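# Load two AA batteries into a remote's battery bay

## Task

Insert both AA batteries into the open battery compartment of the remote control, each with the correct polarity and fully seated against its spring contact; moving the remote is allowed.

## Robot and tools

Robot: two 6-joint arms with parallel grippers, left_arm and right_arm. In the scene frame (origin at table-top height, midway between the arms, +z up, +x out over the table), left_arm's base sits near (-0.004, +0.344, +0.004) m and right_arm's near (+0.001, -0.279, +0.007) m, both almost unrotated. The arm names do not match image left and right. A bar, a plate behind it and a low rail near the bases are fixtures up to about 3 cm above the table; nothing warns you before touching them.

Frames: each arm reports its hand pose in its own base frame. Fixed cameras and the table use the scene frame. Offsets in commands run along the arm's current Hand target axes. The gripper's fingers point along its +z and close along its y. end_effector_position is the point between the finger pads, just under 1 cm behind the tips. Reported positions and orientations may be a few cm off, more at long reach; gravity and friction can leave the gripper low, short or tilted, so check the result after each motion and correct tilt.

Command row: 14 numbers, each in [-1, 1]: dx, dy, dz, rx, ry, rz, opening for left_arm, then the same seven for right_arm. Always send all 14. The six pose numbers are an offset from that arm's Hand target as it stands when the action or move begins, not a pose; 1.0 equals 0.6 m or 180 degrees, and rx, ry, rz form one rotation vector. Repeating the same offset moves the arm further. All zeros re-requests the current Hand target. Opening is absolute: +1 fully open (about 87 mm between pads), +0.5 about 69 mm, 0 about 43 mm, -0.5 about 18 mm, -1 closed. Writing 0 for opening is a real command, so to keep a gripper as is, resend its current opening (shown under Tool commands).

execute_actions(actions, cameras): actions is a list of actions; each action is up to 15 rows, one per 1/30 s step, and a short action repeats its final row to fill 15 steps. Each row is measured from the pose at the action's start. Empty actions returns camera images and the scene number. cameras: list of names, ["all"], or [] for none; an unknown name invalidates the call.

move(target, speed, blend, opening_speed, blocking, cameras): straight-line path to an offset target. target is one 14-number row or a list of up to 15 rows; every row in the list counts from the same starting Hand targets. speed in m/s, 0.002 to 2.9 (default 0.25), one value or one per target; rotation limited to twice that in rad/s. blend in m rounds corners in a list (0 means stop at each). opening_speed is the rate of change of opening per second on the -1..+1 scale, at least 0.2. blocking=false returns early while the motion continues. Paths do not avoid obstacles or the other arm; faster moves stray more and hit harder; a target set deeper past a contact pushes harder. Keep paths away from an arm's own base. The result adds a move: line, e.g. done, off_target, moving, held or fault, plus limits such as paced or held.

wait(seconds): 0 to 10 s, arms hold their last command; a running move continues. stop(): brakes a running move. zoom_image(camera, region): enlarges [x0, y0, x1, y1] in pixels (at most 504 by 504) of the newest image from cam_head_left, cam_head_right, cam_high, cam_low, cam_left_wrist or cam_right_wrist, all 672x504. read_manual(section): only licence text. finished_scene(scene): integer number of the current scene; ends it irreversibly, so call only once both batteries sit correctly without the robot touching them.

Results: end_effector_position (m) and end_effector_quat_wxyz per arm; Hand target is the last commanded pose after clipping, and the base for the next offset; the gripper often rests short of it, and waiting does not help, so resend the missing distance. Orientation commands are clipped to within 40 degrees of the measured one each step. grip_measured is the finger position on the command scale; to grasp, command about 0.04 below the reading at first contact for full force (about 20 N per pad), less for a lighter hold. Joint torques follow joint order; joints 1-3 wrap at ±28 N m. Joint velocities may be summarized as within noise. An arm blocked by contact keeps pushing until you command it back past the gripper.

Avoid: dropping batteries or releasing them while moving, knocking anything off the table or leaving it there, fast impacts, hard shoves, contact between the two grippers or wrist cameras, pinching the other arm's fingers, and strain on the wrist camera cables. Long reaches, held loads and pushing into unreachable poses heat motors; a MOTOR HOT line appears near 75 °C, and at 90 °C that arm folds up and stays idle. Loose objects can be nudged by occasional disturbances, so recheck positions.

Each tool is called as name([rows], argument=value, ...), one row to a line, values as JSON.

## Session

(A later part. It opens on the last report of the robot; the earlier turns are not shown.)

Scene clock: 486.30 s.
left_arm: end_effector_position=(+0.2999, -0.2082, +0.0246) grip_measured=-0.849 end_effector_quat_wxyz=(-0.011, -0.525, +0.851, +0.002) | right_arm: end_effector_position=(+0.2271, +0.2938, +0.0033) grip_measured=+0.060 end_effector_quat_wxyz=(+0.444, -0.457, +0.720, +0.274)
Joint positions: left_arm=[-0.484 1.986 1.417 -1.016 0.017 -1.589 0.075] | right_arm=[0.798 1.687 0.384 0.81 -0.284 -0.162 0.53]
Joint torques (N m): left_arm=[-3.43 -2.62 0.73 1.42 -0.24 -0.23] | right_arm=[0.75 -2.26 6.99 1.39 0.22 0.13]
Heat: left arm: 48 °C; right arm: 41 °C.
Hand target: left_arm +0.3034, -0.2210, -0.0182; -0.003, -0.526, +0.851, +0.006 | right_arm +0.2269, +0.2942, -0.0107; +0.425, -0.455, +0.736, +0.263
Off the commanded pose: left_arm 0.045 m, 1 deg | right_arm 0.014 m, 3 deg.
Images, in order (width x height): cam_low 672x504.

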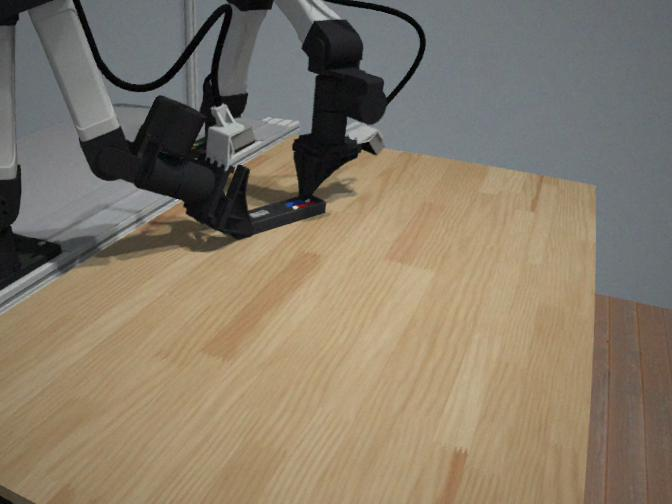

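move([
  [-0.0165,0.0147,-0.0713,0,0,0,-0.85,0,0,-0.004,0,0,0,0.0],
  [-0.005,0.0147,-0.235,0,0,0,-0.85,0,0,-0.004,0,0,0,0.0],
], speed=0.12, blend=0.01, cameras=["cam_left_wrist", "cam_low", "cam_right_wrist"])

zoom_image(camera="cam_low", region=[250, 160, 340, 240])

zoom_image(camera="cam_right_wrist", region=[250, 0, 400, 75])

zoom_image(camera="cam_left_wrist", region=[260, 80, 410, 230])

Scene clock: 492.00 s.
left_arm: end_effector_position=(+0.2945, -0.2133, +0.1036) grip_measured=-0.849 end_effector_quat_wxyz=(-0.022, -0.522, +0.853, +0.025) | right_arm: end_effector_position=(+0.2278, +0.2954, +0.0036) grip_measured=+0.060 end_effector_quat_wxyz=(+0.445, -0.457, +0.720, +0.274)
Joint positions: left_arm=[-0.505 1.974 1.717 -1.379 0.014 -1.603 0.075] | right_arm=[0.799 1.692 0.389 0.81 -0.283 -0.162 0.53]
Joint torques (N m): left_arm=[-0.8 -13.78 7.15 -0.03 -0.2 -0.05] | right_arm=[0.35 -3.67 5.87 1.33 0.18 0.12]
Heat: left arm: 48 °C; right arm: 41 °C.
Hand target: left_arm +0.2983, -0.2155, +0.1230; -0.002, -0.525, +0.851, +0.006 | right_arm +0.2260, +0.2923, -0.0096; +0.425, -0.455, +0.736, +0.263
Off the commanded pose: left_arm 0.020 m, 3 deg | right_arm 0.014 m, 3 deg.
move: off_target (left_arm, right_arm)
Images, in order (width x height): cam_low 672x504, cam_left_wrist 672x504, cam_right_wrist 672x504.

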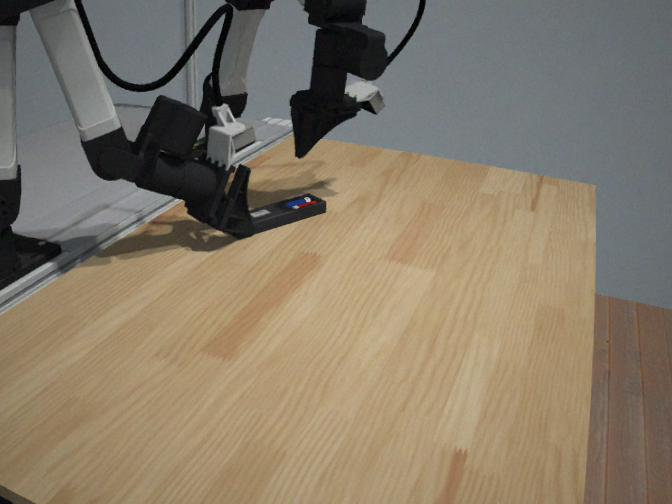

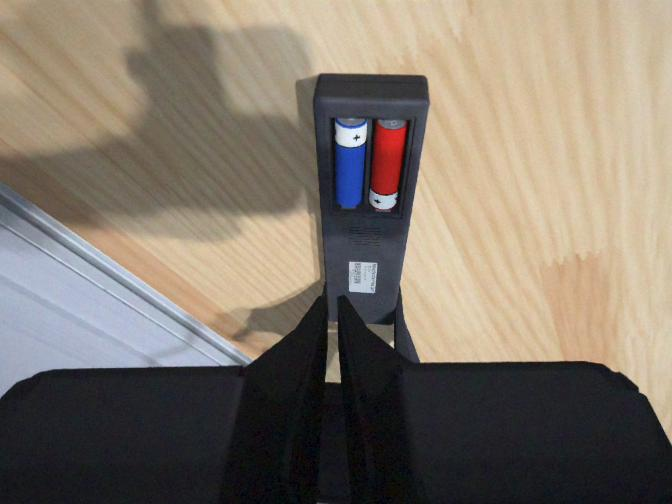

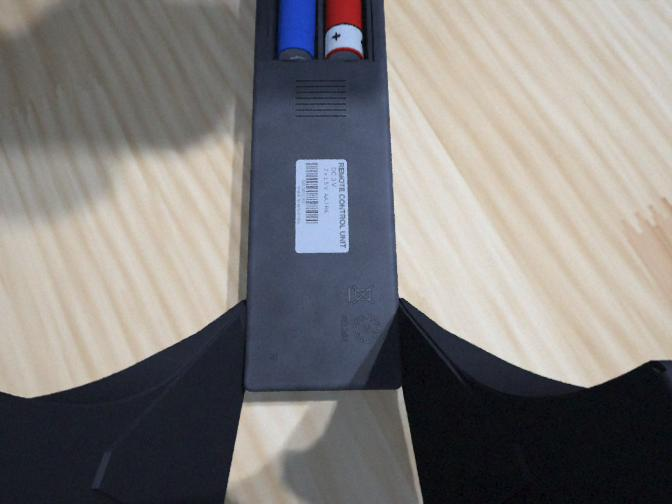

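Scaled by 5.600.

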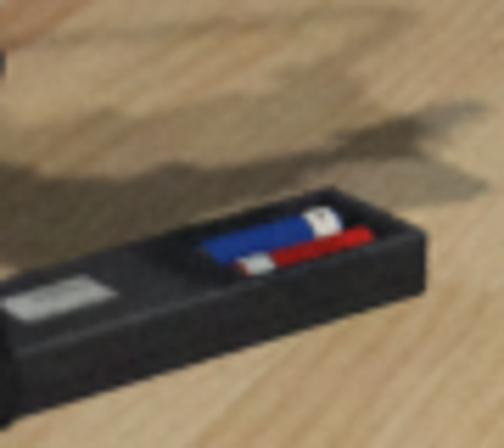

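Scaled by 3.360.

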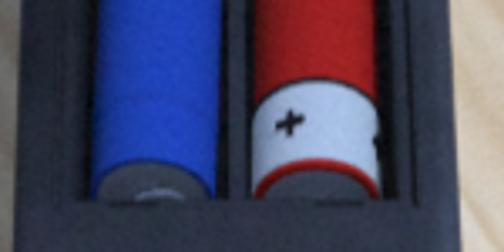

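Scaled by 3.360.

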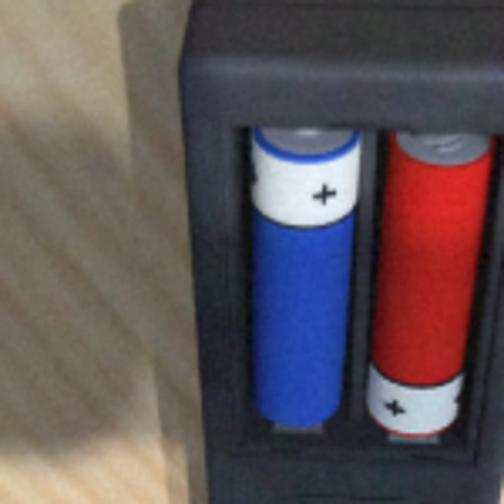

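zoom_image(camera="cam_low", region=[280, 188, 330, 222])

Scaled by 10.080.

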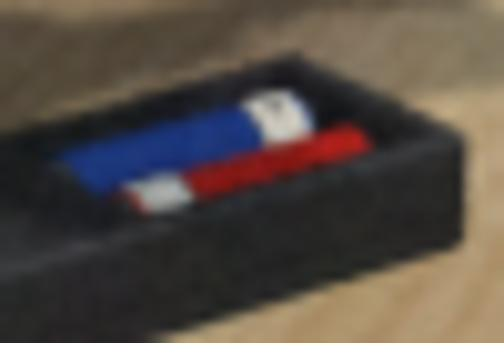

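move([
  [0.0362,-0.0344,0.05,0,0,0,-0.85,0,0,0,0,0,0,0.0],
  [0.0362,-0.0344,0.1383,0,0,0,-0.85,0,0,0,0,0,0,0.0],
], speed=0.15, blend=0.02, cameras=["cam_left_wrist"])

Scene clock: 511.83 s.
left_arm: end_effector_position=(+0.3020, -0.2419, +0.0417) grip_measured=-0.849 end_effector_quat_wxyz=(-0.011, -0.520, +0.854, +0.008) | right_arm: end_effector_position=(+0.2278, +0.2954, +0.0036) grip_measured=+0.060 end_effector_quat_wxyz=(+0.445, -0.457, +0.720, +0.274)
Joint positions: left_arm=[-0.562 2.047 1.577 -1.124 0.013 -1.656 0.075] | right_arm=[0.799 1.692 0.389 0.81 -0.283 -0.162 0.53]
Joint torques (N m): left_arm=[-0.46 -9.98 5.24 0.31 -0.2 -0.04] | right_arm=[0.32 -3.66 5.87 1.33 0.18 0.12]
Heat: left arm: 51 °C; right arm: 41 °C.
Hand target: left_arm +0.3063, -0.2435, +0.0396; -0.002, -0.526, +0.851, +0.006 | right_arm +0.2260, +0.2923, -0.0096; +0.425, -0.455, +0.736, +0.263
Off the commanded pose: left_arm 0.005 m, 1 deg | right_arm 0.014 m, 3 deg.
move: off_target (right_arm)
Images, in order (width x height): cam_left_wrist 672x504.

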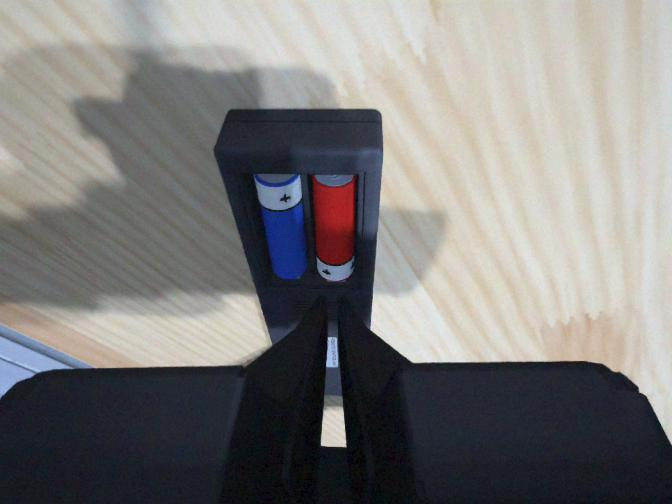

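execute_actions([
  [[-0.002,-0.003,0.033,0,0,0,-0.85,0,0,0,0,0,0,0.0]],
  [[-0.008,-0.004,0.03,0,0,0,-0.85,0,0,0,0,0,0,0.0]],
], cameras=["cam_left_wrist"])

execute_actions([
  [[-0.008,-0.004,0.025,0,0,0,-0.85,0,0,0,0,0,0,0.0]],
], cameras=["cam_low"])

zoom_image(camera="cam_low", region=[280, 188, 330, 222])

Scene clock: 518.93 s.
left_arm: end_effector_position=(+0.3022, -0.2420, +0.0259) grip_measured=-0.850 end_effector_quat_wxyz=(-0.020, -0.522, +0.853, +0.003) | right_arm: end_effector_position=(+0.2278, +0.2954, +0.0036) grip_measured=+0.060 end_effector_quat_wxyz=(+0.445, -0.457, +0.720, +0.274)
Joint positions: left_arm=[-0.553 2.064 1.534 -1.064 0.033 -1.65 0.075] | right_arm=[0.799 1.692 0.389 0.81 -0.283 -0.162 0.53]
Joint torques (N m): left_arm=[0.29 -6.8 2.69 0.92 -0.42 0.07] | right_arm=[0.34 -3.67 5.89 1.32 0.18 0.12]
Heat: left arm: 51 °C; right arm: 41 °C.
Hand target: left_arm +0.3122, -0.2397, +0.0018; -0.003, -0.526, +0.851, +0.006 | right_arm +0.2260, +0.2923, -0.0096; +0.425, -0.456, +0.736, +0.263
Off the commanded pose: left_arm 0.026 m, 2 deg | right_arm 0.014 m, 3 deg.
Images, in order (width x height): cam_left_wrist 672x504.

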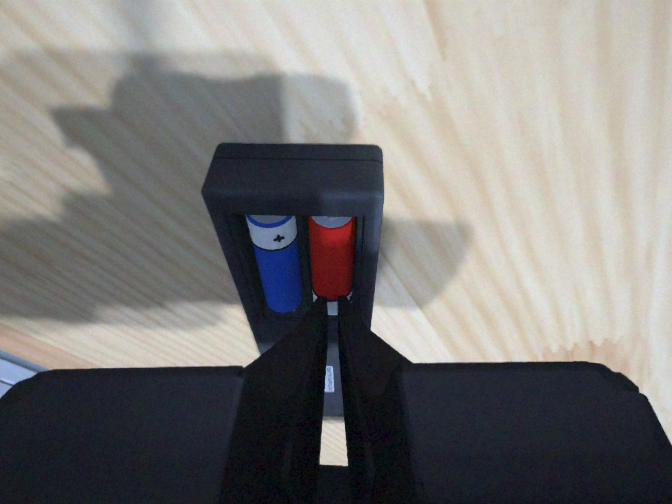

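Scene clock: 519.63 s.
left_arm: end_effector_position=(+0.3025, -0.2416, +0.0251) grip_measured=-0.850 end_effector_quat_wxyz=(-0.033, -0.521, +0.853, -0.006) | right_arm: end_effector_position=(+0.2278, +0.2954, +0.0036) grip_measured=+0.060 end_effector_quat_wxyz=(+0.445, -0.457, +0.720, +0.274)
Joint positions: left_arm=[-0.537 2.064 1.524 -1.051 0.064 -1.633 0.075] | right_arm=[0.799 1.692 0.389 0.81 -0.283 -0.162 0.53]
Joint torques (N m): left_arm=[0.06 -4.6 1.66 1.21 -0.71 0.01] | right_arm=[0.34 -3.66 5.87 1.32 0.18 0.12]
Heat: left arm: 51 °C; right arm: 41 °C.
Hand target: left_arm +0.3165, -0.2364, -0.0132; -0.002, -0.526, +0.851, +0.006 | right_arm +0.2260, +0.2923, -0.0096; +0.425, -0.456, +0.736, +0.263
Off the commanded pose: left_arm 0.041 m, 4 deg | right_arm 0.014 m, 3 deg.
Images, in order (width x height): cam_low 672x504.

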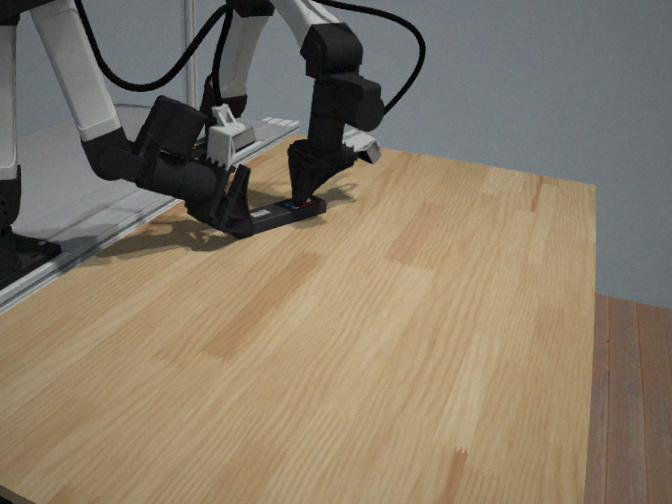

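Scaled by 10.080.

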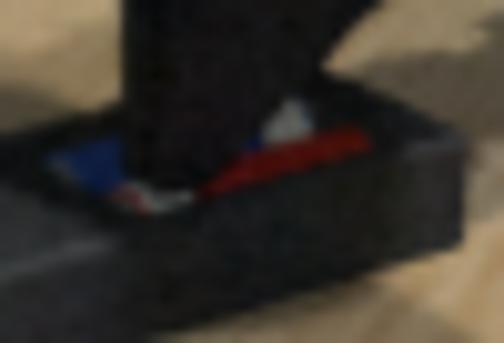

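move([
  [0.0182,0.017,-0.07,0,0,0,-0.85,-0.022,0,-0.0058,0,0,0,0.0],
  [0.01,0.017,-0.2,0,0,0,-0.85,-0.022,0,-0.0058,0,0,0,0.35],
  [0.01,0.017,-0.2,0,0,0,-0.85,-0.0303,0,-0.1058,0,0,0,0.35],
], speed=0.15, blend=[0.01, 0.0, 0.0], cameras=["cam_left_wrist", "cam_low", "cam_right_wrist"])

zoom_image(camera="cam_low", region=[280, 188, 330, 222])

zoom_image(camera="cam_left_wrist", region=[250, 60, 420, 230])

Scene clock: 532.00 s.
left_arm: end_effector_position=(+0.2996, -0.2385, +0.0877) grip_measured=-0.850 end_effector_quat_wxyz=(-0.021, -0.520, +0.853, +0.025) | right_arm: end_effector_position=(+0.2065, +0.2520, +0.0356) grip_measured=+0.350 end_effector_quat_wxyz=(+0.420, -0.450, +0.743, +0.261)
Joint positions: left_arm=[-0.557 2.046 1.758 -1.346 0.016 -1.651 0.075] | right_arm=[0.744 1.302 0.337 0.401 -0.304 -0.177 0.675]
Joint torques (N m): left_arm=[0.14 -14.27 7.02 0 -0.22 0.02] | right_arm=[-0.79 -4.94 5.39 1.75 -0.27 -0.09]
Heat: left arm: 50 °C; right arm: 41 °C.
Hand target: left_arm +0.3059, -0.2381, +0.1070; -0.002, -0.526, +0.851, +0.006 | right_arm +0.2056, +0.2514, +0.0381; +0.425, -0.456, +0.736, +0.264
Off the commanded pose: left_arm 0.020 m, 3 deg | right_arm 0.003 m, 1 deg.
move: off_target (left_arm)
Images, in order (width x height): cam_low 672x504, cam_left_wrist 672x504, cam_right_wrist 672x504.

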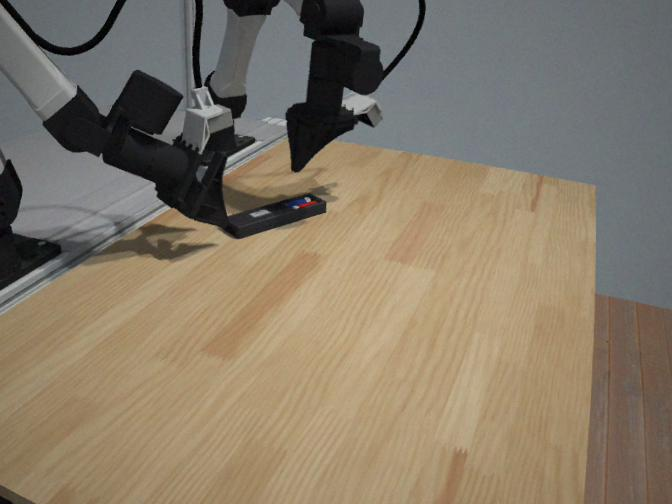

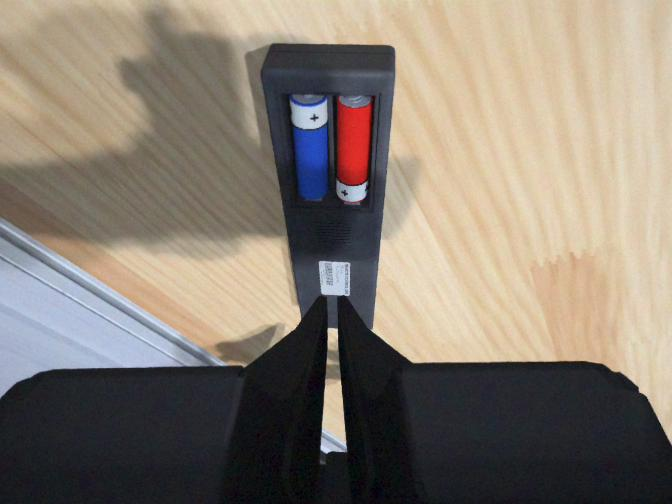

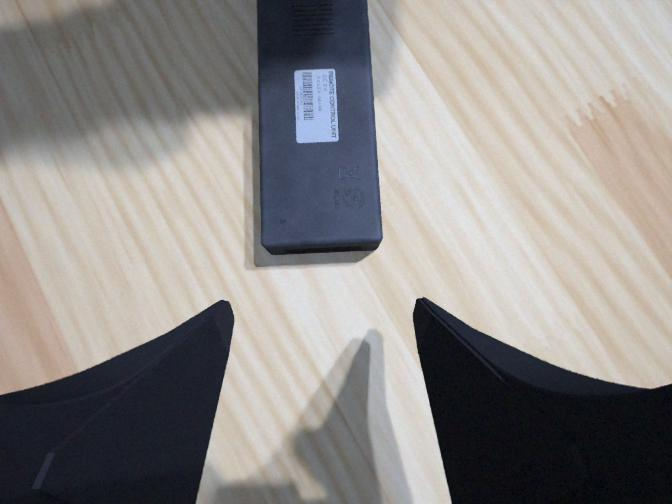

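Scaled by 10.080.

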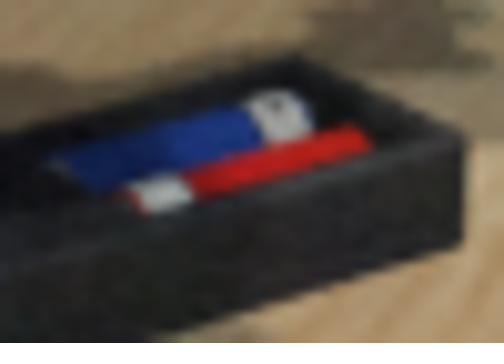

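Scaled by 2.965.

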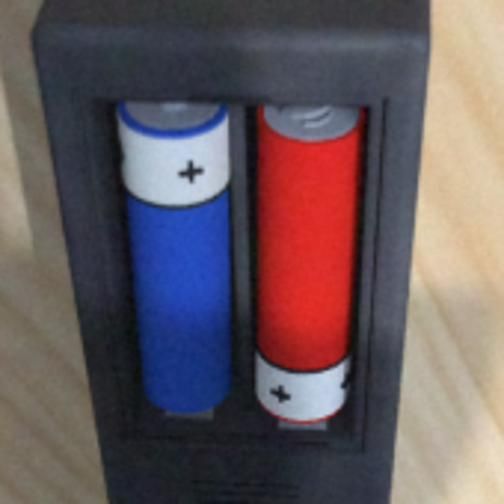

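finished_scene(scene=2)

The scene is finished: the task was done.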